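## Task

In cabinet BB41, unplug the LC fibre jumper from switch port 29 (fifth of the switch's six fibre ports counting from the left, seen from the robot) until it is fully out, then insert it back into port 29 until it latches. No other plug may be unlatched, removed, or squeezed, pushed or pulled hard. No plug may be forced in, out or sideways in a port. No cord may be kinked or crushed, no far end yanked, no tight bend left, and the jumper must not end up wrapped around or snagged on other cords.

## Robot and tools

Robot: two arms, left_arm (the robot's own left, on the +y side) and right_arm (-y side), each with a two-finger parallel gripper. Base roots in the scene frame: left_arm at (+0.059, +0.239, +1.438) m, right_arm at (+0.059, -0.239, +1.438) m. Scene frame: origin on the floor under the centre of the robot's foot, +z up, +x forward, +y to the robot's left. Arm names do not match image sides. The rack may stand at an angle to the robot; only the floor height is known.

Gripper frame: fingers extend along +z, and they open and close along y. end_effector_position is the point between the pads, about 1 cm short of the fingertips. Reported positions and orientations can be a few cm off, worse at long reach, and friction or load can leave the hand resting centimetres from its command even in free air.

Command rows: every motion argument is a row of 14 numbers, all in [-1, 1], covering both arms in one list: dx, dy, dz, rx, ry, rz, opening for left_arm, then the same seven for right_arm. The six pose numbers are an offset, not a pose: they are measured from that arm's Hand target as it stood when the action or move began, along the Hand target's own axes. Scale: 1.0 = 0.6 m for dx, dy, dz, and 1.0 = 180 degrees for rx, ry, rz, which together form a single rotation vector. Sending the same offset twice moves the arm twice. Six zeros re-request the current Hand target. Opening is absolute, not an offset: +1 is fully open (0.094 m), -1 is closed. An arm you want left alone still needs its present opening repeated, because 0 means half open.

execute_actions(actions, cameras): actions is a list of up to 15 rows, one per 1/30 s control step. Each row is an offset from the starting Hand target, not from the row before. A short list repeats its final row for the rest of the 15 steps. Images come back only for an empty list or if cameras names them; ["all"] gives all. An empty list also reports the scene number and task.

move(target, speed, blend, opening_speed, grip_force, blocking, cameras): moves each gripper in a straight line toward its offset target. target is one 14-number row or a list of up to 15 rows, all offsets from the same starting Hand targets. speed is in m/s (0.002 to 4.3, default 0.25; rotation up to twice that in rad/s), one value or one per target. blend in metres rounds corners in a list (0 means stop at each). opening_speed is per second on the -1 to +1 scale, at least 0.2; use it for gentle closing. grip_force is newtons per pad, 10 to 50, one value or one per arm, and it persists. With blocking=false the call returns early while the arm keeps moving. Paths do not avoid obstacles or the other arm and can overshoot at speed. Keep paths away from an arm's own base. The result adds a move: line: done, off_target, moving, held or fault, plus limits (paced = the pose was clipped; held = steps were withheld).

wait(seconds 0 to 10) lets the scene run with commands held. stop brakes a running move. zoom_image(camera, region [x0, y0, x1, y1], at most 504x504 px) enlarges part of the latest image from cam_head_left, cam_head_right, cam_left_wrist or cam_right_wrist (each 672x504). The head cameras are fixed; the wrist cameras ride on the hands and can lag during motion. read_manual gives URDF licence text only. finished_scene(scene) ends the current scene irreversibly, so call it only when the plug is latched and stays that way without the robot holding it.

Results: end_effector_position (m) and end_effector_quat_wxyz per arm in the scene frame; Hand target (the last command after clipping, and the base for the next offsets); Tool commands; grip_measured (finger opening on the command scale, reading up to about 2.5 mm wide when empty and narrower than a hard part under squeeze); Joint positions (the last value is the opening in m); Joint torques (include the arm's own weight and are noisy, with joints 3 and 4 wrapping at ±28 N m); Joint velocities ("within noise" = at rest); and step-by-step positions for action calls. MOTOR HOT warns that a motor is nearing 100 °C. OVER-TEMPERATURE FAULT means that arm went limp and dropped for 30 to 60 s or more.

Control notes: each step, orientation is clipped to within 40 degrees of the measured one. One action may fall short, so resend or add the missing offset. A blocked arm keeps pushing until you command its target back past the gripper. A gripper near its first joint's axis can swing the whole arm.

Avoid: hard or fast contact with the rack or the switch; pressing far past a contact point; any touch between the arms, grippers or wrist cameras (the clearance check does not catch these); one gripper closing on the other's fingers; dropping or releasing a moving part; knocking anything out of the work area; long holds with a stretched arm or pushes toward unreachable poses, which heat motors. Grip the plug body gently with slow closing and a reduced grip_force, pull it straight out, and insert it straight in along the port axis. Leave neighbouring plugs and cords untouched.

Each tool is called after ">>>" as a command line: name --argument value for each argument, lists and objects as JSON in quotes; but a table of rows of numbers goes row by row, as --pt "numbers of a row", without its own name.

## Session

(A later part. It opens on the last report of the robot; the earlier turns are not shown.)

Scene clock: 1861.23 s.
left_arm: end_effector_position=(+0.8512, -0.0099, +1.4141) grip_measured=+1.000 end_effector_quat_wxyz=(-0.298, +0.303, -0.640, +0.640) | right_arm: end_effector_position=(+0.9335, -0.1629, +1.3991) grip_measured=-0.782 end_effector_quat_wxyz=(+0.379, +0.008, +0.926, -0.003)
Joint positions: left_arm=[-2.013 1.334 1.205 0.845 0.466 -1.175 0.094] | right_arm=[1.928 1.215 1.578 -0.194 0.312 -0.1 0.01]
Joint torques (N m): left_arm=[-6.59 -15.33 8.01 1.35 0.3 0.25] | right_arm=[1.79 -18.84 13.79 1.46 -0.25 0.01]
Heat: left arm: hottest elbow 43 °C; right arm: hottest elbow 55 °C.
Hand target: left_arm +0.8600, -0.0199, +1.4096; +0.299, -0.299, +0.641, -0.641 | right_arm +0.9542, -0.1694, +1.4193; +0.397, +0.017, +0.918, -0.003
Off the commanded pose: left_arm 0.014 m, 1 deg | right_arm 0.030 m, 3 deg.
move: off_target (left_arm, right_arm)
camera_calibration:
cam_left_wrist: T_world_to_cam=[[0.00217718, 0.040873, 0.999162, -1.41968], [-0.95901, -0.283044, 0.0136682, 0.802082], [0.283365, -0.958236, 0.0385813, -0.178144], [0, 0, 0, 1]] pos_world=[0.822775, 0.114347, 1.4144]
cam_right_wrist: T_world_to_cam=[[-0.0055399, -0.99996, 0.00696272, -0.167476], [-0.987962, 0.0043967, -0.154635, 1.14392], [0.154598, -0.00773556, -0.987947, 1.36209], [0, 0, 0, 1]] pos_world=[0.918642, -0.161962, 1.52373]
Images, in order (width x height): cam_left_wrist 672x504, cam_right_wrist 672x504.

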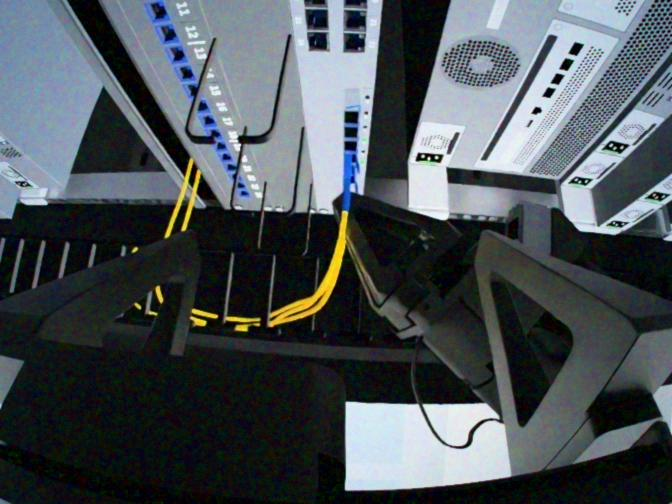

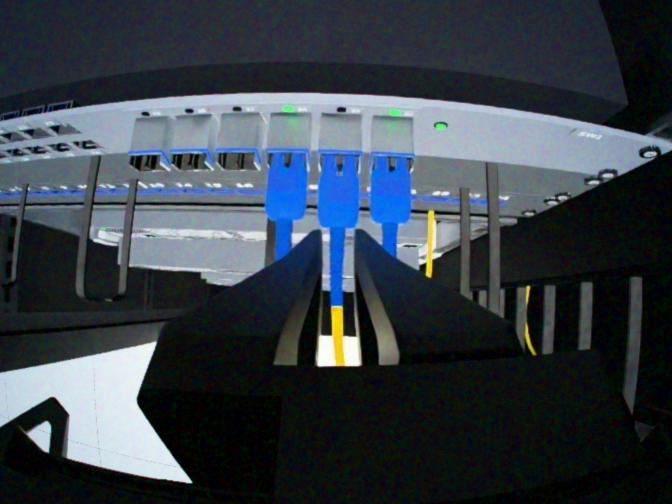

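>>> move --target '[0,0,0,0,0,0,1, 0,0,0,0,0,0,-1]' --opening_speed 0.3 --grip_force 50

>>> move --target '[0,0,0,0,0,0,1, 0.0341,0,-0.0366,0,0,0,-1]' --speed 0.03 --cameras '["cam_right_wrist","cam_left_wrist"]'

>>> zoom_image --camera "cam_right_wrist" --region '[260, 130, 420, 290]'

Scene clock: 1868.50 s.
left_arm: end_effector_position=(+0.8512, -0.0099, +1.4141) grip_measured=+1.000 end_effector_quat_wxyz=(-0.298, +0.303, -0.640, +0.640) | right_arm: end_effector_position=(+0.9335, -0.1632, +1.3983) grip_measured=-0.922 end_effector_quat_wxyz=(+0.378, +0.009, +0.926, -0.003)
Joint positions: left_arm=[-2.013 1.334 1.205 0.845 0.466 -1.175 0.094] | right_arm=[1.926 1.216 1.58 -0.197 0.31 -0.097 0.004]
Joint torques (N m): left_arm=[-7.24 -15.33 7.98 1.42 0.32 0.3] | right_arm=[2.14 -19.14 13.65 1.57 -0.19 0.01]
Heat: left arm: hottest elbow 43 °C; right arm: hottest elbow 56 °C.
Hand target: left_arm +0.8600, -0.0199, +1.4096; +0.299, -0.299, +0.641, -0.641 | right_arm +0.9542, -0.1693, +1.4192; +0.397, +0.017, +0.918, -0.003
Off the commanded pose: left_arm 0.014 m, 1 deg | right_arm 0.030 m, 3 deg.
move: off_target (left_arm, right_arm)

Scene clock: 1869.97 s.
left_arm: end_effector_position=(+0.8512, -0.0099, +1.4141) grip_measured=+1.000 end_effector_quat_wxyz=(-0.298, +0.303, -0.640, +0.640) | right_arm: end_effector_position=(+0.9172, -0.1645, +1.3939) grip_measured=-0.923 end_effector_quat_wxyz=(+0.377, +0.010, +0.926, -0.005)
Joint positions: left_arm=[-2.013 1.334 1.205 0.845 0.466 -1.175 0.094] | right_arm=[1.928 1.188 1.514 -0.16 0.317 -0.097 0.004]
Joint torques (N m): left_arm=[-6.83 -15.56 7.87 1.54 0.28 0.31] | right_arm=[2.49 -20.95 9.25 2.15 0.02 -0.02]
Heat: left arm: hottest elbow 43 °C; right arm: hottest elbow 56 °C.
Hand target: left_arm +0.8600, -0.0199, +1.4096; +0.299, -0.299, +0.641, -0.641 | right_arm +0.9242, -0.1684, +1.4192; +0.397, +0.017, +0.918, -0.003
Off the commanded pose: left_arm 0.014 m, 1 deg | right_arm 0.027 m, 3 deg.
move: off_target (left_arm, right_arm)
camera_calibration:
cam_left_wrist: T_world_to_cam=[[0.00217718, 0.040873, 0.999162, -1.41968], [-0.95901, -0.283044, 0.0136682, 0.802082], [0.283365, -0.958236, 0.0385813, -0.178144], [0, 0, 0, 1]] pos_world=[0.822775, 0.114347, 1.4144]
cam_right_wrist: T_world_to_cam=[[-0.0103242, -0.999909, 0.00869149, -0.167027], [-0.98844, 0.00889022, -0.151349, 1.12359], [0.151258, -0.0101536, -0.988442, 1.36278], [0, 0, 0, 1]] pos_world=[0.902748, -0.163163, 1.51853]
Images, in order (width x height): cam_left_wrist 672x504, cam_right_wrist 672x504.

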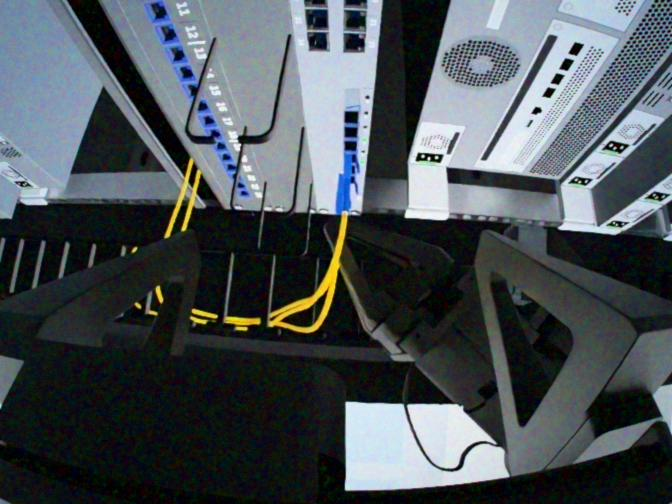

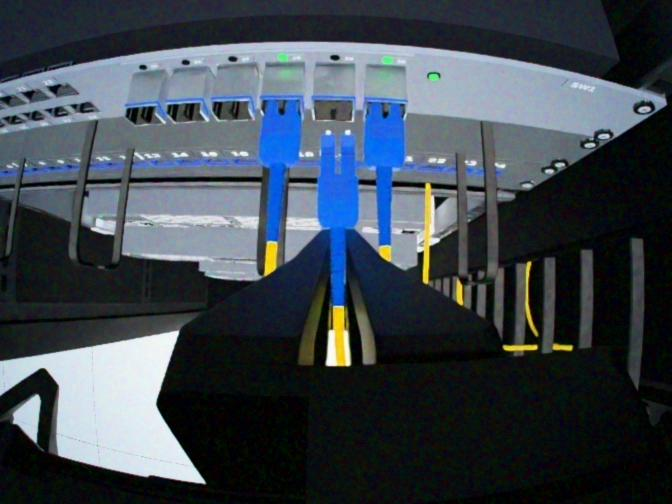

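Scaled by 3.150 from the camera's 672x504 image, which has a finer 960x720 frame.

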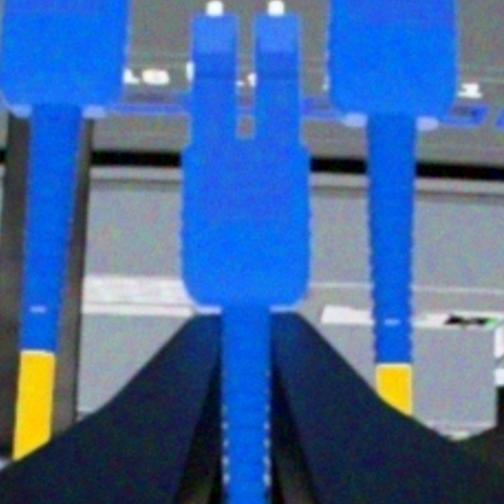

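>>> zoom_image --camera "cam_left_wrist" --region '[320, 150, 400, 230]'

>>> zoom_image --camera "cam_right_wrist" --region '[250, 30, 430, 210]'

Scaled by 6.300 from the camera's 672x504 image, which has a finer 960x720 frame.

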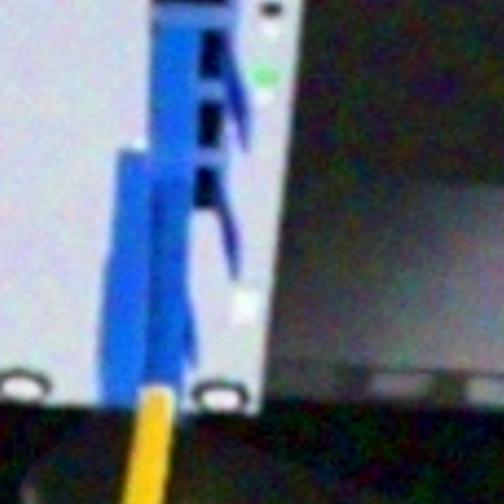

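Scaled by 2.800 from the camera's 672x504 image, which has a finer 960x720 frame.

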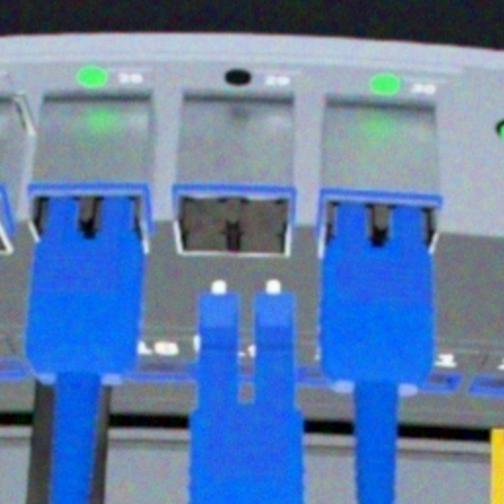

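>>> move --target '[0,0,0,0,0,0,1, -0.0175,0.0025,-0.03,0,0.01,0,-1]' --speed 0.03 --cameras '["cam_right_wrist","cam_left_wrist"]'

>>> zoom_image --camera "cam_right_wrist" --region '[250, 30, 430, 250]'

>>> zoom_image --camera "cam_left_wrist" --region '[320, 150, 400, 230]'

Scene clock: 1917.13 s.
left_arm: end_effector_position=(+0.8512, -0.0099, +1.4141) grip_measured=+1.000 end_effector_quat_wxyz=(-0.298, +0.303, -0.640, +0.640) | right_arm: end_effector_position=(+0.9091, -0.1638, +1.4090) grip_measured=-0.923 end_effector_quat_wxyz=(+0.364, +0.008, +0.931, -0.008)
Joint positions: left_arm=[-2.013 1.334 1.205 0.845 0.466 -1.175 0.094] | right_arm=[1.948 1.155 1.514 -0.221 0.344 -0.097 0.004]
Joint torques (N m): left_arm=[-6.53 -15.44 7.95 1.33 0.3 0.32] | right_arm=[3.08 -20.19 10.63 1.44 0.02 0.02]
Heat: left arm: hottest elbow 43 °C; right arm: hottest elbow 55 °C.
Hand target: left_arm +0.8600, -0.0199, +1.4096; +0.299, -0.299, +0.641, -0.641 | right_arm +0.9183, -0.1668, +1.4393; +0.382, +0.017, +0.924, -0.003
Off the commanded pose: left_arm 0.014 m, 1 deg | right_arm 0.032 m, 3 deg.
move: off_target (left_arm, right_arm)
camera_calibration:
cam_left_wrist: T_world_to_cam=[[0.00217718, 0.040873, 0.999162, -1.41968], [-0.95901, -0.283044, 0.0136682, 0.802082], [0.283365, -0.958236, 0.0385813, -0.178144], [0, 0, 0, 1]] pos_world=[0.822775, 0.114347, 1.4144]
cam_right_wrist: T_world_to_cam=[[-0.00839509, -0.999836, 0.0160328, -0.17869], [-0.992397, 0.00636169, -0.122911, 1.08099], [0.122789, -0.0169428, -0.992288, 1.40915], [0, 0, 0, 1]] pos_world=[0.898247, -0.161663, 1.53402]
Images, in order (width x height): cam_left_wrist 672x504, cam_right_wrist 672x504.

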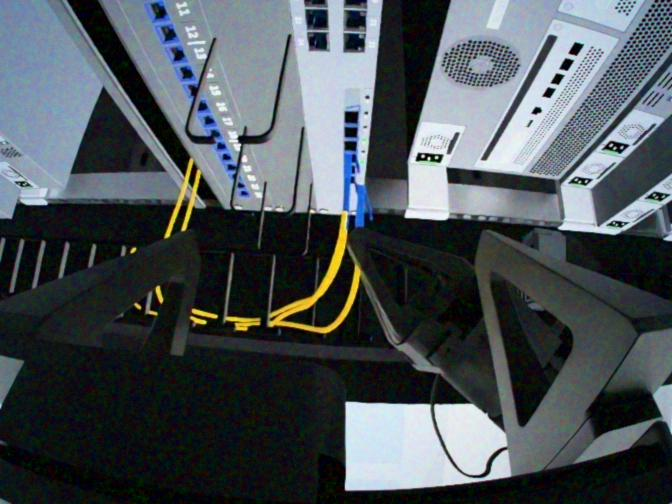

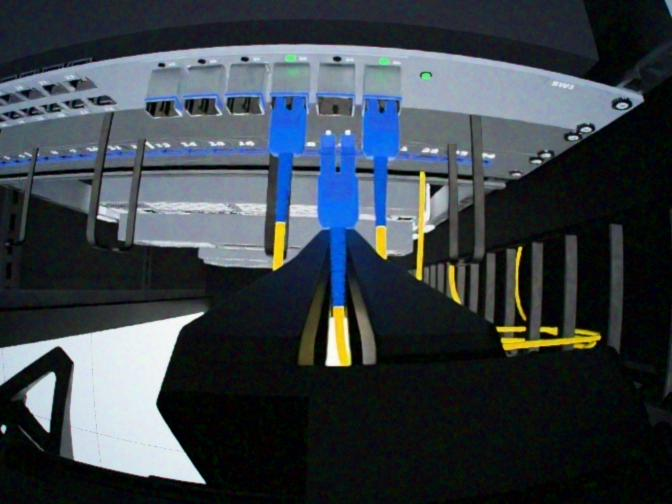

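Scaled by 2.291 from the camera's 672x504 image, which has a finer 960x720 frame.

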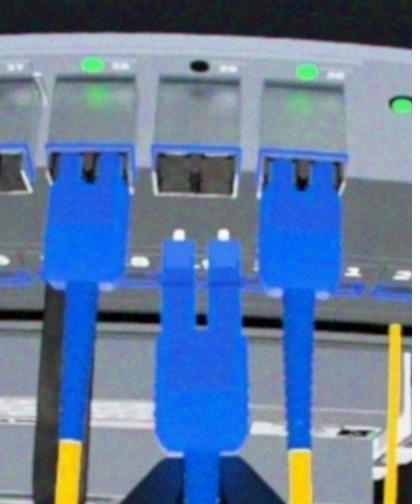

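Scaled by 6.300 from the camera's 672x504 image, which has a finer 960x720 frame.

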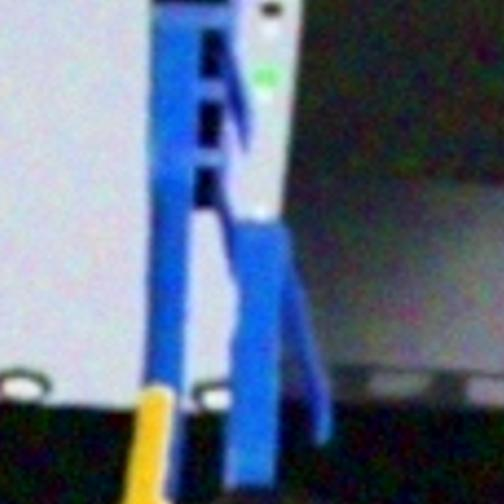

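>>> move --target '[0,0,0,0,0,0,1, 0.0141,0.0045,0.0141,0.0081,0,0.0076,-1]' --speed 0.03 --cameras '["cam_right_wrist","cam_left_wrist"]'

>>> zoom_image --camera "cam_right_wrist" --region '[250, 30, 430, 250]'

>>> zoom_image --camera "cam_left_wrist" --region '[320, 150, 400, 230]'

Scene clock: 1944.80 s.
left_arm: end_effector_position=(+0.8512, -0.0099, +1.4141) grip_measured=+1.000 end_effector_quat_wxyz=(-0.298, +0.303, -0.640, +0.640) | right_arm: end_effector_position=(+0.9089, -0.1651, +1.4104) grip_measured=-0.923 end_effector_quat_wxyz=(+0.364, +0.022, +0.931, -0.016)
Joint positions: left_arm=[-2.013 1.334 1.205 0.845 0.466 -1.175 0.094] | right_arm=[1.957 1.155 1.514 -0.217 0.378 -0.08 0.004]
Joint torques (N m): left_arm=[-6.77 -15.33 7.95 1.42 0.31 0.3] | right_arm=[3.19 -18.96 10.15 2.4 0.05 0.08]
Heat: left arm: hottest elbow 43 °C; right arm: hottest elbow 56 °C.
Hand target: left_arm +0.8600, -0.0199, +1.4096; +0.299, -0.299, +0.641, -0.641 | right_arm +0.9184, -0.1639, +1.4273; +0.382, +0.033, +0.923, -0.010
Off the commanded pose: left_arm 0.014 m, 1 deg | right_arm 0.019 m, 3 deg.
move: off_target (left_arm, right_arm)
camera_calibration:
cam_left_wrist: T_world_to_cam=[[0.00217718, 0.040873, 0.999162, -1.41968], [-0.95901, -0.283044, 0.0136682, 0.802082], [0.283365, -0.958236, 0.0385813, -0.178144], [0, 0, 0, 1]] pos_world=[0.822775, 0.114347, 1.4144]
cam_right_wrist: T_world_to_cam=[[-0.0400525, -0.998978, 0.0209566, -0.15802], [-0.991534, 0.0371439, -0.124423, 1.08734], [0.123518, -0.0257627, -0.992008, 1.40806], [0, 0, 0, 1]] pos_world=[0.897879, -0.161971, 1.53541]
Images, in order (width x height): cam_left_wrist 672x504, cam_right_wrist 672x504.

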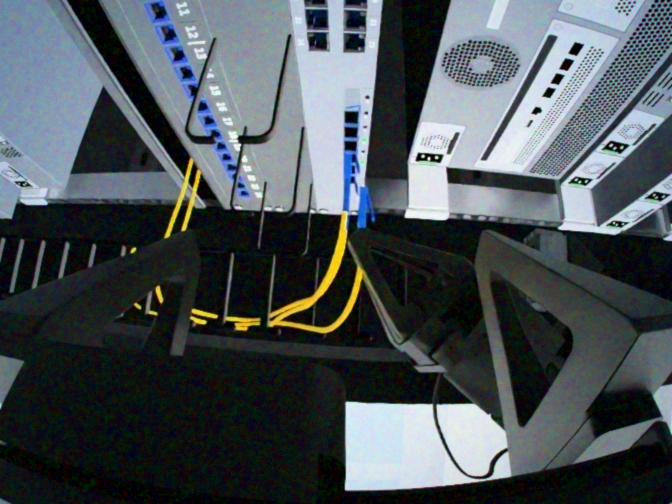

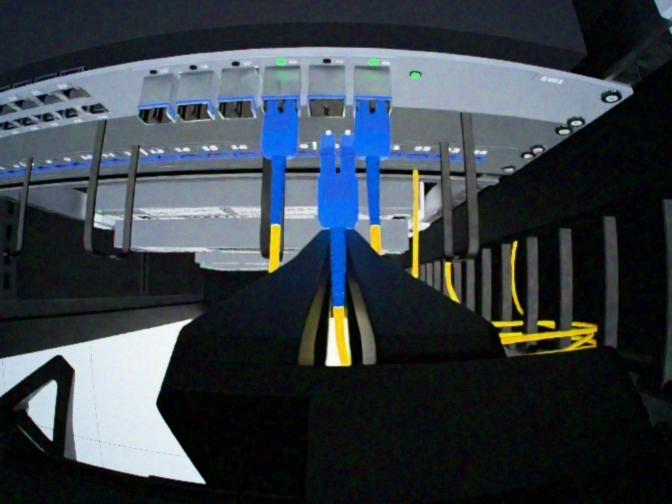

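Scaled by 2.291 from the camera's 672x504 image, which has a finer 960x720 frame.

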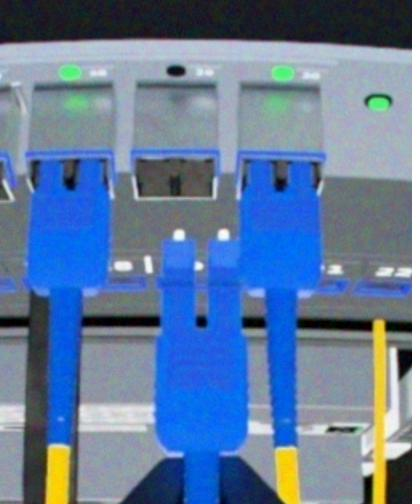

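Scaled by 6.300 from the camera's 672x504 image, which has a finer 960x720 frame.

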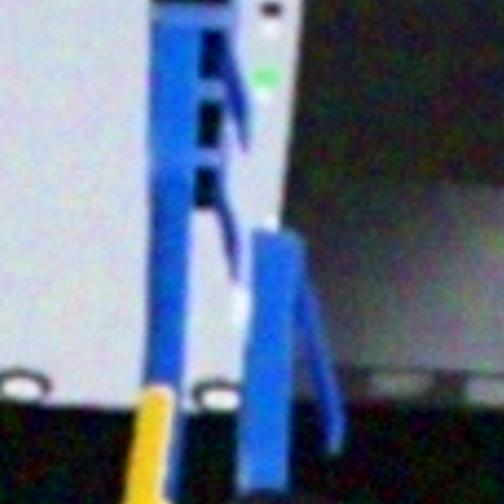

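>>> move --target '[0,0,0,0,0,0,1, 0.0141,0.0058,0.0141,0.001,0,0.001,-1]' --speed 0.03 --cameras '["cam_right_wrist","cam_left_wrist"]'

>>> zoom_image --camera "cam_right_wrist" --region '[250, 30, 430, 250]'

>>> zoom_image --camera "cam_left_wrist" --region '[320, 150, 400, 230]'

Scene clock: 1959.33 s.
left_arm: end_effector_position=(+0.8512, -0.0099, +1.4141) grip_measured=+1.000 end_effector_quat_wxyz=(-0.298, +0.303, -0.640, +0.640) | right_arm: end_effector_position=(+0.9121, -0.1645, +1.4089) grip_measured=-0.923 end_effector_quat_wxyz=(+0.371, +0.027, +0.928, -0.017)
Joint positions: left_arm=[-2.013 1.334 1.205 0.845 0.466 -1.175 0.094] | right_arm=[1.957 1.163 1.514 -0.193 0.381 -0.076 0.004]
Joint torques (N m): left_arm=[-6.83 -15.33 7.91 1.48 0.3 0.3] | right_arm=[2.84 -17.9 9.88 2.39 0.04 0.06]
Heat: left arm: hottest elbow 43 °C; right arm: hottest elbow 56 °C.
Hand target: left_arm +0.8600, -0.0199, +1.4096; +0.299, -0.299, +0.641, -0.641 | right_arm +0.9187, -0.1605, +1.4153; +0.382, +0.035, +0.923, -0.011
Off the commanded pose: left_arm 0.014 m, 1 deg | right_arm 0.010 m, 2 deg.
move: off_target (left_arm)
camera_calibration:
cam_left_wrist: T_world_to_cam=[[0.00217718, 0.040873, 0.999162, -1.41968], [-0.95901, -0.283044, 0.0136682, 0.802082], [0.283365, -0.958236, 0.0385813, -0.178144], [0, 0, 0, 1]] pos_world=[0.822775, 0.114347, 1.4144]
cam_right_wrist: T_world_to_cam=[[-0.0502479, -0.998575, 0.0179924, -0.143758], [-0.989114, 0.0472609, -0.139357, 1.11078], [0.138308, -0.0247989, -0.990079, 1.39023], [0, 0, 0, 1]] pos_world=[0.899189, -0.161574, 1.53382]
Images, in order (width x height): cam_left_wrist 672x504, cam_right_wrist 672x504.

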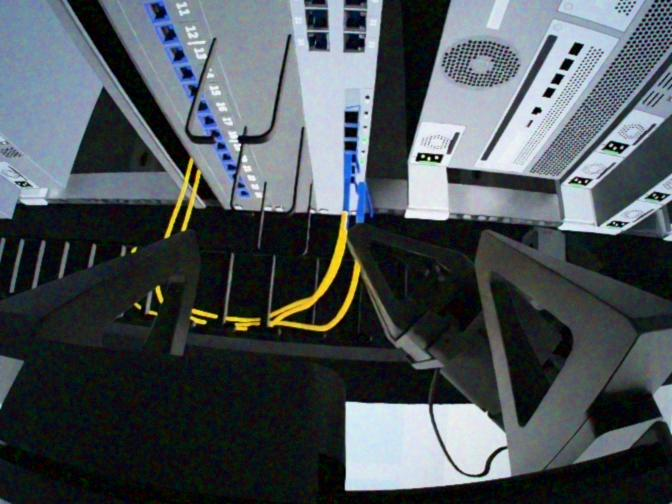

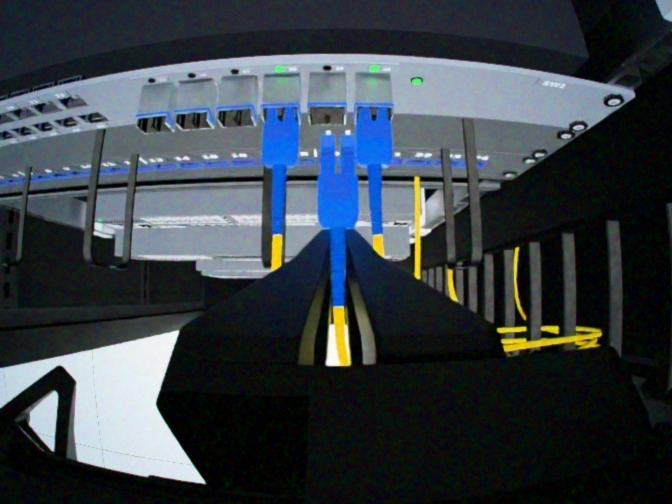

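Scaled by 2.291 from the camera's 672x504 image, which has a finer 960x720 frame.

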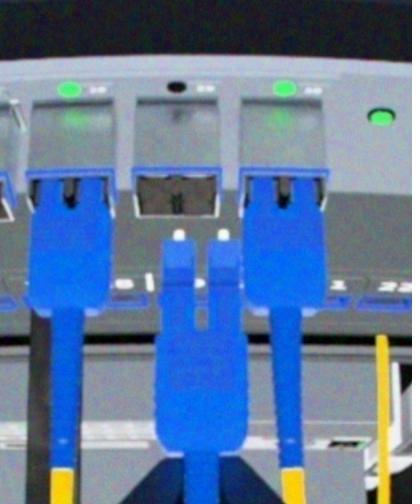

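Scaled by 6.300 from the camera's 672x504 image, which has a finer 960x720 frame.

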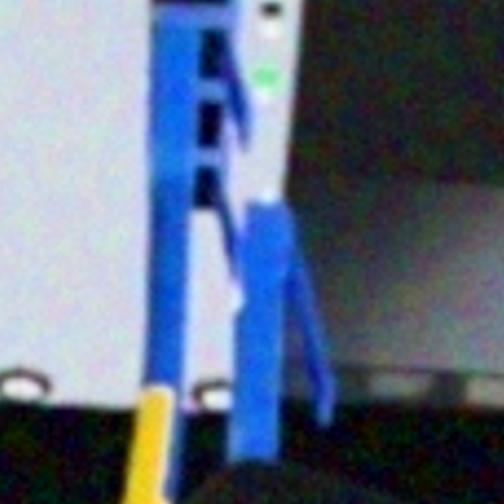

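>>> move --target '[0,0,0,0,0,0,1, 0.0094,0.0075,0.0094,0,0,0,-1]' --speed 0.03 --cameras '["cam_right_wrist","cam_left_wrist"]'

>>> zoom_image --camera "cam_right_wrist" --region '[250, 30, 430, 250]'

>>> zoom_image --camera "cam_left_wrist" --region '[320, 150, 400, 230]'

Scene clock: 1970.13 s.
left_arm: end_effector_position=(+0.8512, -0.0099, +1.4141) grip_measured=+1.000 end_effector_quat_wxyz=(-0.298, +0.303, -0.640, +0.640) | right_arm: end_effector_position=(+0.9129, -0.1600, +1.4012) grip_measured=-0.923 end_effector_quat_wxyz=(+0.372, +0.027, +0.928, -0.017)
Joint positions: left_arm=[-2.013 1.334 1.205 0.845 0.466 -1.175 0.094] | right_arm=[1.962 1.178 1.514 -0.176 0.386 -0.076 0.004]
Joint torques (N m): left_arm=[-7.12 -15.62 7.91 1.51 0.3 0.25] | right_arm=[3.43 -18.37 9.62 2.41 0.05 0.04]
Heat: left arm: hottest elbow 43 °C; right arm: hottest elbow 55 °C.
Hand target: left_arm +0.8600, -0.0199, +1.4096; +0.299, -0.299, +0.641, -0.641 | right_arm +0.9190, -0.1559, +1.4075; +0.382, +0.035, +0.923, -0.011
Off the commanded pose: left_arm 0.014 m, 1 deg | right_arm 0.010 m, 2 deg.
move: off_target (left_arm)
camera_calibration:
cam_left_wrist: T_world_to_cam=[[0.00217718, 0.040873, 0.999162, -1.41968], [-0.95901, -0.283044, 0.0136682, 0.802082], [0.283365, -0.958236, 0.0385813, -0.178144], [0, 0, 0, 1]] pos_world=[0.822775, 0.114347, 1.4144]
cam_right_wrist: T_world_to_cam=[[-0.051083, -0.998544, 0.0173308, -0.137423], [-0.988944, 0.0481578, -0.14025, 1.11153], [0.139211, -0.0243036, -0.989964, 1.38161], [0, 0, 0, 1]] pos_world=[0.89989, -0.157174, 1.52602]
Images, in order (width x height): cam_left_wrist 672x504, cam_right_wrist 672x504.

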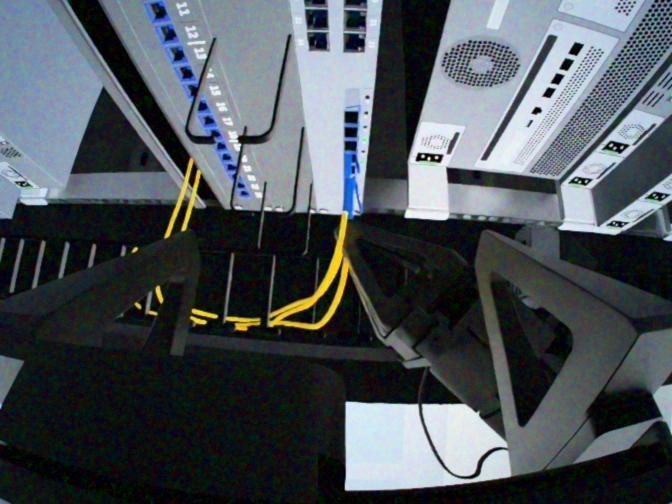

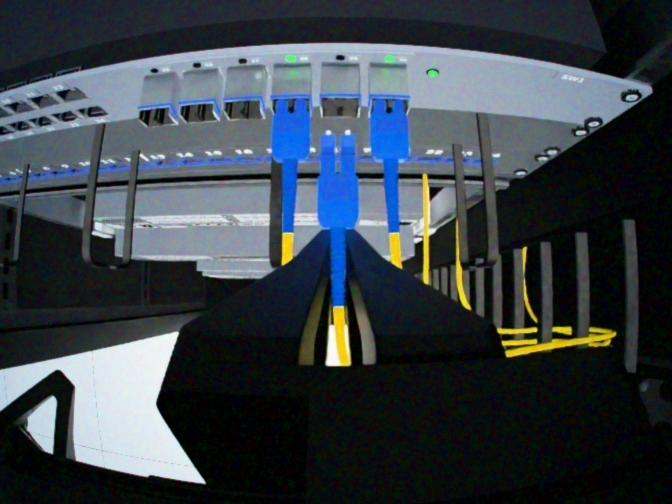

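Scaled by 2.291 from the camera's 672x504 image, which has a finer 960x720 frame.

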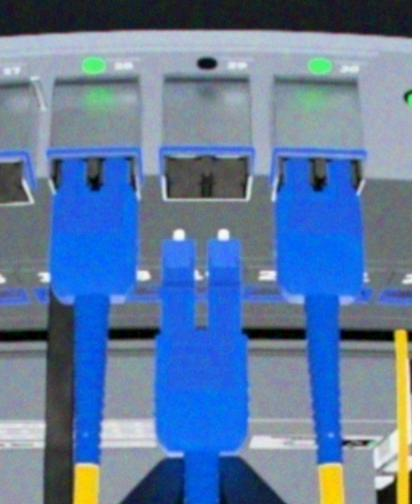

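Scaled by 6.300 from the camera's 672x504 image, which has a finer 960x720 frame.

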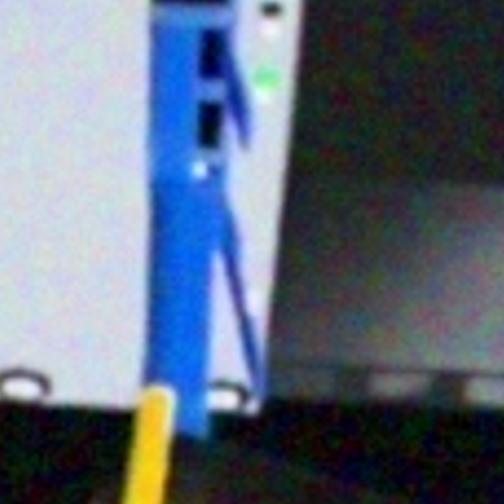

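>>> move --target '[0,0,0,0,0,0,1, 0.0035,-0.001,0.0035,0.0012,0.01,0.001,-1]' --speed 0.02 --cameras '["cam_right_wrist","cam_left_wrist"]'

>>> zoom_image --camera "cam_right_wrist" --region '[250, 30, 430, 250]'

>>> zoom_image --camera "cam_left_wrist" --region '[320, 150, 400, 230]'

Scene clock: 1985.87 s.
left_arm: end_effector_position=(+0.8512, -0.0099, +1.4141) grip_measured=+1.000 end_effector_quat_wxyz=(-0.298, +0.303, -0.640, +0.640) | right_arm: end_effector_position=(+0.9080, -0.1588, +1.3931) grip_measured=-0.923 end_effector_quat_wxyz=(+0.359, +0.030, +0.933, -0.016)
Joint positions: left_arm=[-2.013 1.334 1.205 0.845 0.466 -1.175 0.094] | right_arm=[1.962 1.184 1.514 -0.2 0.39 -0.061 0.004]
Joint torques (N m): left_arm=[-6.59 -15.38 8.01 1.36 0.29 0.29] | right_arm=[3.02 -18.26 11.38 1.43 0.06 0.06]
Heat: left arm: hottest elbow 44 °C; right arm: hottest elbow 55 °C.
Hand target: left_arm +0.8600, -0.0199, +1.4096; +0.299, -0.299, +0.641, -0.641 | right_arm +0.9190, -0.1565, +1.4046; +0.368, +0.038, +0.929, -0.012
Off the commanded pose: left_arm 0.014 m, 1 deg | right_arm 0.016 m, 2 deg.
move: off_target (left_arm, right_arm)
camera_calibration:
cam_left_wrist: T_world_to_cam=[[0.00217718, 0.040873, 0.999162, -1.41968], [-0.95901, -0.283044, 0.0136682, 0.802082], [0.283365, -0.958236, 0.0385813, -0.178144], [0, 0, 0, 1]] pos_world=[0.822775, 0.114347, 1.4144]
cam_right_wrist: T_world_to_cam=[[-0.0549102, -0.998364, 0.0159549, -0.130806], [-0.992226, 0.0527715, -0.112706, 1.07086], [0.111679, -0.0220195, -0.9935, 1.40456], [0, 0, 0, 1]] pos_world=[0.898495, -0.156175, 1.51821]
Images, in order (width x height): cam_left_wrist 672x504, cam_right_wrist 672x504.

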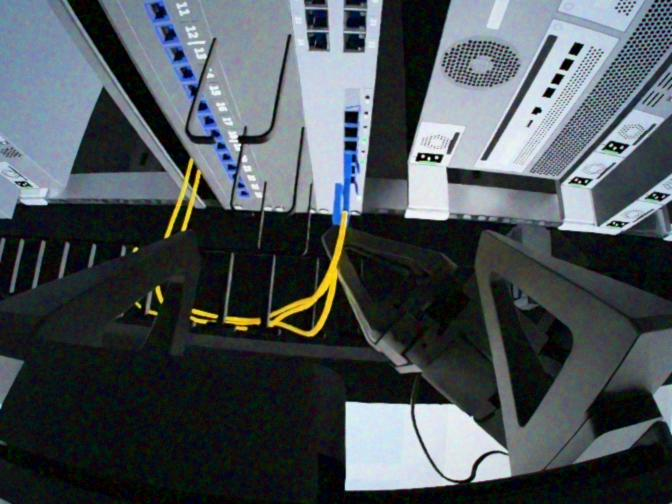

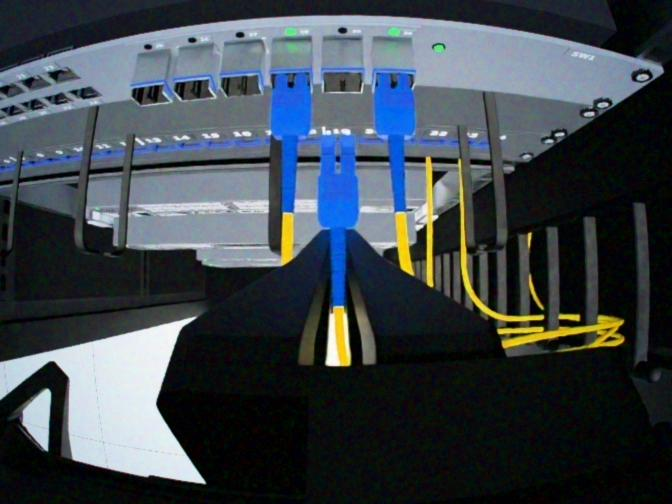

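Scaled by 2.291 from the camera's 672x504 image, which has a finer 960x720 frame.

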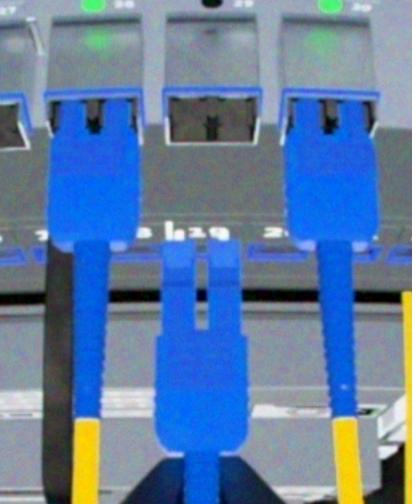

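Scaled by 6.300 from the camera's 672x504 image, which has a finer 960x720 frame.

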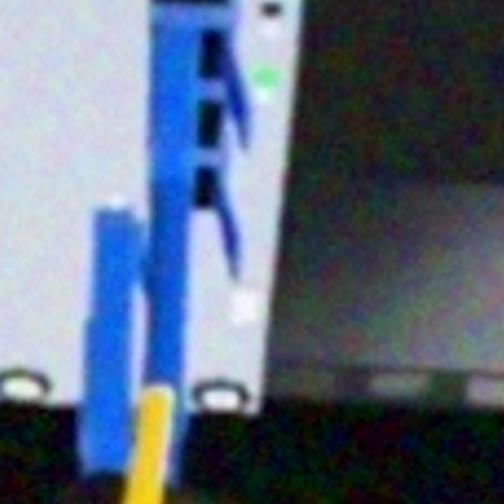

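>>> move --target '[0,0,0,0,0,0,1, -0.0293,0,-0.0409,0,0,0,-1]' --speed 0.04

Scene clock: 2006.53 s.
left_arm: end_effector_position=(+0.8512, -0.0099, +1.4141) grip_measured=+1.000 end_effector_quat_wxyz=(-0.298, +0.303, -0.640, +0.640) | right_arm: end_effector_position=(+0.9001, -0.1523, +1.4000) grip_measured=-0.923 end_effector_quat_wxyz=(+0.345, +0.026, +0.938, -0.018)
Joint positions: left_arm=[-2.013 1.334 1.205 0.845 0.466 -1.175 0.094] | right_arm=[1.988 1.168 1.514 -0.247 0.418 -0.061 0.004]
Joint torques (N m): left_arm=[-6.95 -15.33 7.87 1.39 0.29 0.29] | right_arm=[3.43 -20.6 11.54 1.37 0.07 0.02]
Heat: left arm: hottest elbow 44 °C; right arm: hottest elbow 57 °C.
Hand target: left_arm +0.8600, -0.0199, +1.4096; +0.299, -0.299, +0.641, -0.641 | right_arm +0.9150, -0.1562, +1.4344; +0.368, +0.037, +0.929, -0.012
Off the commanded pose: left_arm 0.014 m, 1 deg | right_arm 0.038 m, 3 deg.
move: off_target (left_arm, right_arm)

>>> move --target '[0,0,0,0,0,0,1, -0.005,-0.004,-0.005,0,-0.005,0,-1]' --speed 0.04 --cameras '["cam_right_wrist","cam_left_wrist"]'

>>> zoom_image --camera "cam_right_wrist" --region '[250, 30, 430, 250]'

>>> zoom_image --camera "cam_left_wrist" --region '[320, 150, 400, 230]'

Scene clock: 2014.23 s.
left_arm: end_effector_position=(+0.8512, -0.0099, +1.4141) grip_measured=+1.000 end_effector_quat_wxyz=(-0.298, +0.303, -0.640, +0.640) | right_arm: end_effector_position=(+0.9009, -0.1540, +1.4052) grip_measured=-0.923 end_effector_quat_wxyz=(+0.348, +0.027, +0.937, -0.017)
Joint positions: left_arm=[-2.013 1.334 1.205 0.845 0.466 -1.175 0.094] | right_arm=[1.988 1.161 1.514 -0.247 0.418 -0.061 0.004]
Joint torques (N m): left_arm=[-6.53 -15.74 7.99 1.47 0.3 0.3] | right_arm=[3.14 -20.54 10.76 2.07 -0.07 -0.04]
Heat: left arm: hottest elbow 44 °C; right arm: hottest elbow 57 °C.
Hand target: left_arm +0.8600, -0.0199, +1.4096; +0.299, -0.299, +0.641, -0.641 | right_arm +0.9149, -0.1587, +1.4386; +0.375, +0.037, +0.926, -0.012
Off the commanded pose: left_arm 0.014 m, 1 deg | right_arm 0.037 m, 4 deg.
move: off_target (left_arm, right_arm)
camera_calibration:
cam_left_wrist: T_world_to_cam=[[0.00217718, 0.040873, 0.999162, -1.41968], [-0.95901, -0.283044, 0.0136682, 0.802082], [0.283365, -0.958236, 0.0385813, -0.178144], [0, 0, 0, 1]] pos_world=[0.822775, 0.114347, 1.4144]
cam_right_wrist: T_world_to_cam=[[-0.0507648, -0.998508, 0.0201402, -0.136375], [-0.994743, 0.0487571, -0.0900486, 1.03478], [0.0889322, -0.0246056, -0.995734, 1.44072], [0, 0, 0, 1]] pos_world=[0.894291, -0.151174, 1.5305]
Images, in order (width x height): cam_left_wrist 672x504, cam_right_wrist 672x504.

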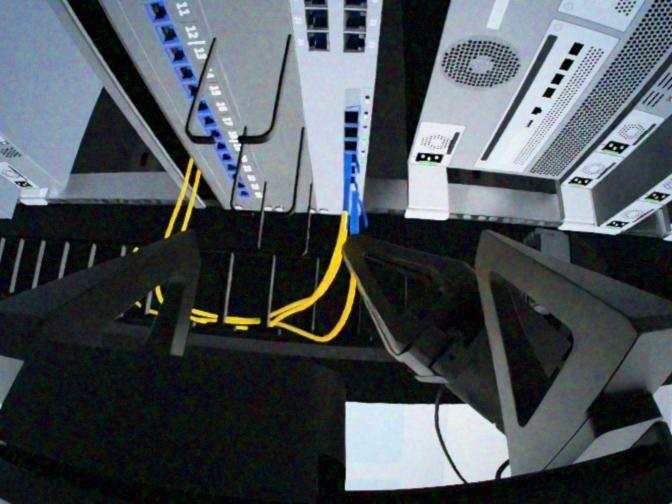

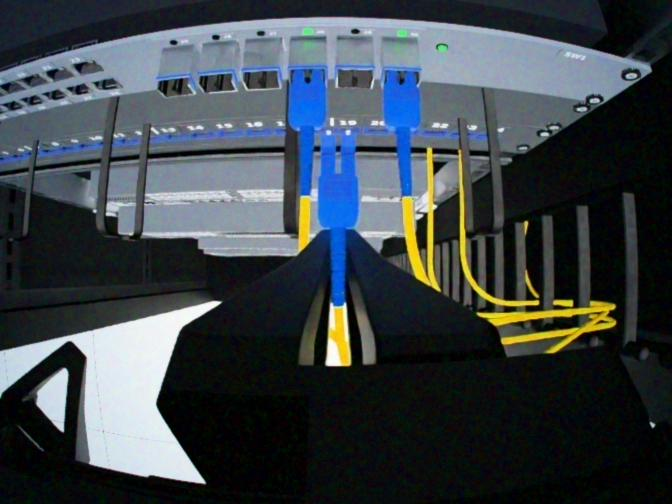

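Scaled by 2.291 from the camera's 672x504 image, which has a finer 960x720 frame.

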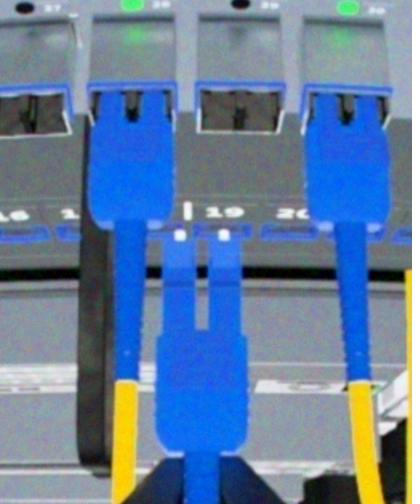

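Scaled by 6.300 from the camera's 672x504 image, which has a finer 960x720 frame.

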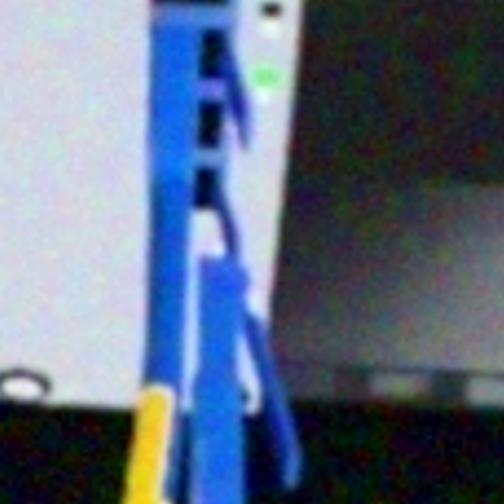

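>>> move --target '[0,0,0,0,0,0,1, 0.0278,-0.0077,0.0288,0.0072,0,0.0068,-1]' --speed 0.04 --cameras '["cam_right_wrist","cam_left_wrist"]'

>>> zoom_image --camera "cam_right_wrist" --region '[250, 30, 430, 250]'

>>> zoom_image --camera "cam_left_wrist" --region '[320, 150, 400, 230]'

Scene clock: 2033.47 s.
left_arm: end_effector_position=(+0.8512, -0.0099, +1.4141) grip_measured=+1.000 end_effector_quat_wxyz=(-0.298, +0.303, -0.640, +0.640) | right_arm: end_effector_position=(+0.9078, -0.1593, +1.4101) grip_measured=-0.923 end_effector_quat_wxyz=(+0.364, +0.042, +0.930, -0.018)
Joint positions: left_arm=[-2.013 1.334 1.205 0.845 0.466 -1.175 0.094] | right_arm=[1.98 1.161 1.514 -0.209 0.418 -0.048 0.004]
Joint torques (N m): left_arm=[-6.71 -15.62 7.97 1.47 0.3 0.31] | right_arm=[1.79 -17.96 9.65 2.36 -0.08 0.04]
Heat: left arm: hottest elbow 44 °C; right arm: hottest elbow 57 °C.
Hand target: left_arm +0.8600, -0.0199, +1.4096; +0.299, -0.299, +0.641, -0.641 | right_arm +0.9146, -0.1632, +1.4145; +0.374, +0.052, +0.926, -0.018
Off the commanded pose: left_arm 0.014 m, 1 deg | right_arm 0.009 m, 2 deg.
move: off_target (left_arm)
camera_calibration:
cam_left_wrist: T_world_to_cam=[[0.00217718, 0.040873, 0.999162, -1.41968], [-0.95901, -0.283044, 0.0136682, 0.802082], [0.283365, -0.958236, 0.0385813, -0.178144], [0, 0, 0, 1]] pos_world=[0.822775, 0.114347, 1.4144]
cam_right_wrist: T_world_to_cam=[[-0.0784221, -0.996874, 0.00962935, -0.101143], [-0.989233, 0.0766165, -0.124695, 1.09063], [0.123567, -0.0193045, -0.992148, 1.40922], [0, 0, 0, 1]] pos_world=[0.896819, -0.157183, 1.53512]
Images, in order (width x height): cam_left_wrist 672x504, cam_right_wrist 672x504.

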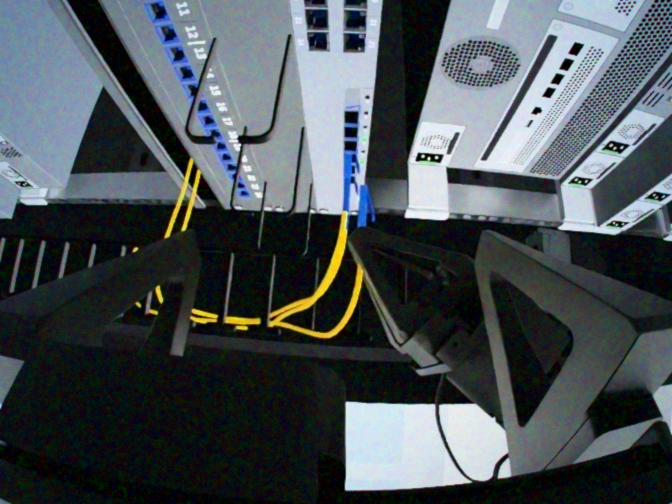

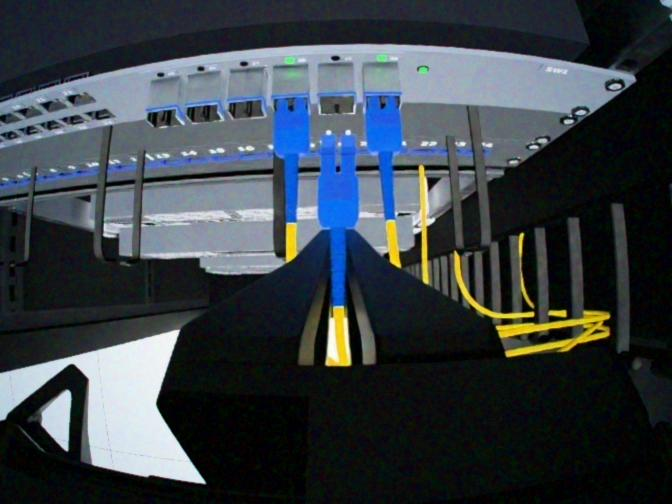

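Scaled by 2.291 from the camera's 672x504 image, which has a finer 960x720 frame.

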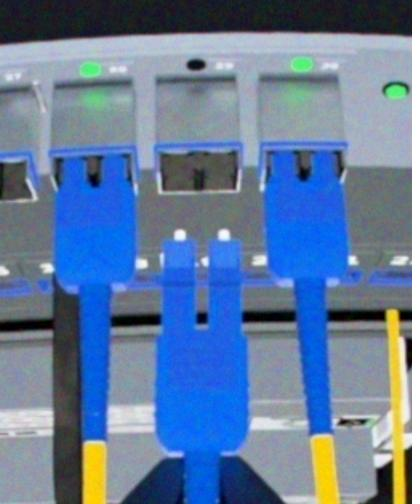

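Scaled by 6.300 from the camera's 672x504 image, which has a finer 960x720 frame.

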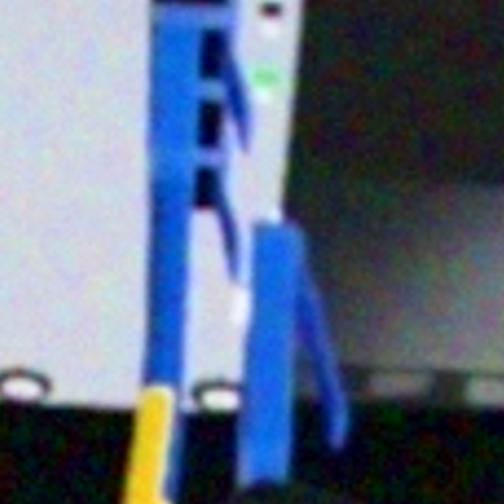

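>>> move --target '[0,0,0,0,0,0,1, 0.0046,0,0.0048,0,0.01,0,-1]' --speed 0.02 --cameras '["cam_right_wrist","cam_left_wrist"]'

>>> zoom_image --camera "cam_right_wrist" --region '[250, 30, 430, 250]'

>>> zoom_image --camera "cam_left_wrist" --region '[320, 150, 400, 230]'

Scene clock: 2047.10 s.
left_arm: end_effector_position=(+0.8512, -0.0099, +1.4141) grip_measured=+1.000 end_effector_quat_wxyz=(-0.298, +0.303, -0.640, +0.640) | right_arm: end_effector_position=(+0.9032, -0.1582, +1.4010) grip_measured=-0.923 end_effector_quat_wxyz=(+0.351, +0.043, +0.935, -0.018)
Joint positions: left_arm=[-2.013 1.334 1.205 0.845 0.466 -1.175 0.094] | right_arm=[1.977 1.168 1.514 -0.232 0.418 -0.033 0.004]
Joint torques (N m): left_arm=[-7.12 -15.38 8.05 1.5 0.29 0.28] | right_arm=[1.73 -17.96 11.52 1.43 -0.13 0.05]
Heat: left arm: hottest elbow 44 °C; right arm: hottest elbow 56 °C.
Hand target: left_arm +0.8600, -0.0199, +1.4096; +0.299, -0.299, +0.641, -0.641 | right_arm +0.9147, -0.1632, +1.4106; +0.360, +0.052, +0.931, -0.018
Off the commanded pose: left_arm 0.014 m, 1 deg | right_arm 0.016 m, 1 deg.
move: off_target (left_arm, right_arm)
camera_calibration:
cam_left_wrist: T_world_to_cam=[[0.00217718, 0.040873, 0.999162, -1.41968], [-0.95901, -0.283044, 0.0136682, 0.802082], [0.283365, -0.958236, 0.0385813, -0.178144], [0, 0, 0, 1]] pos_world=[0.822775, 0.114347, 1.4144]
cam_right_wrist: T_world_to_cam=[[-0.0801918, -0.996738, 0.00907389, -0.0979014], [-0.99211, 0.0789328, -0.0973998, 1.04956], [0.0963658, -0.016813, -0.995204, 1.43006], [0, 0, 0, 1]] pos_world=[0.895621, -0.156383, 1.52632]
Images, in order (width x height): cam_left_wrist 672x504, cam_right_wrist 672x504.

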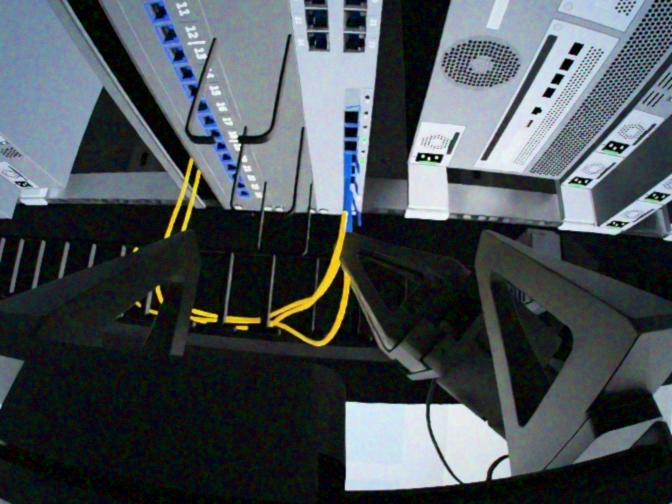

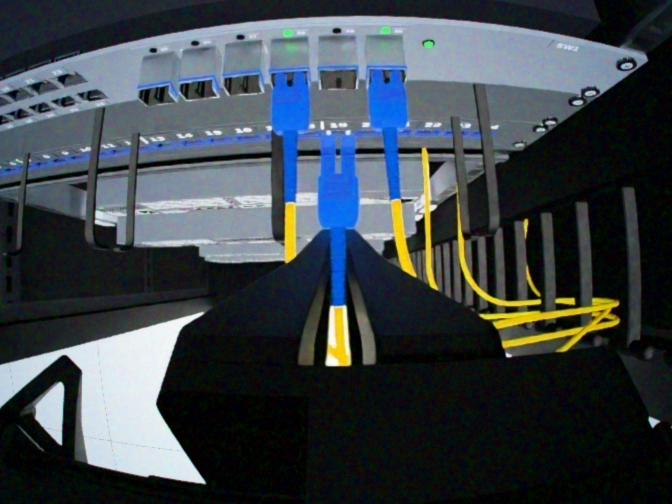

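Scaled by 2.291 from the camera's 672x504 image, which has a finer 960x720 frame.

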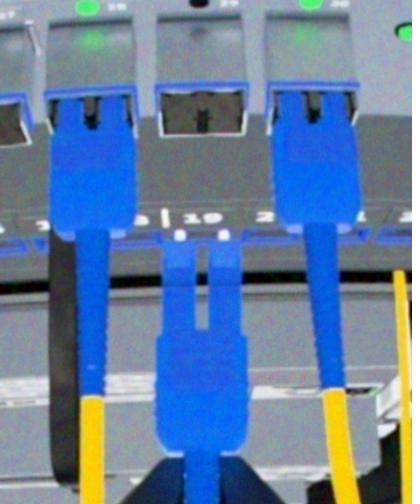

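Scaled by 6.300 from the camera's 672x504 image, which has a finer 960x720 frame.

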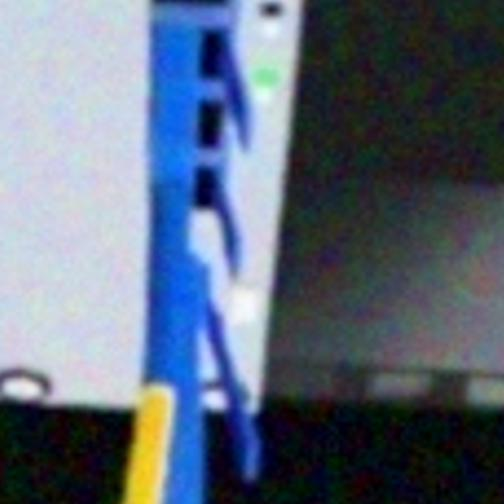

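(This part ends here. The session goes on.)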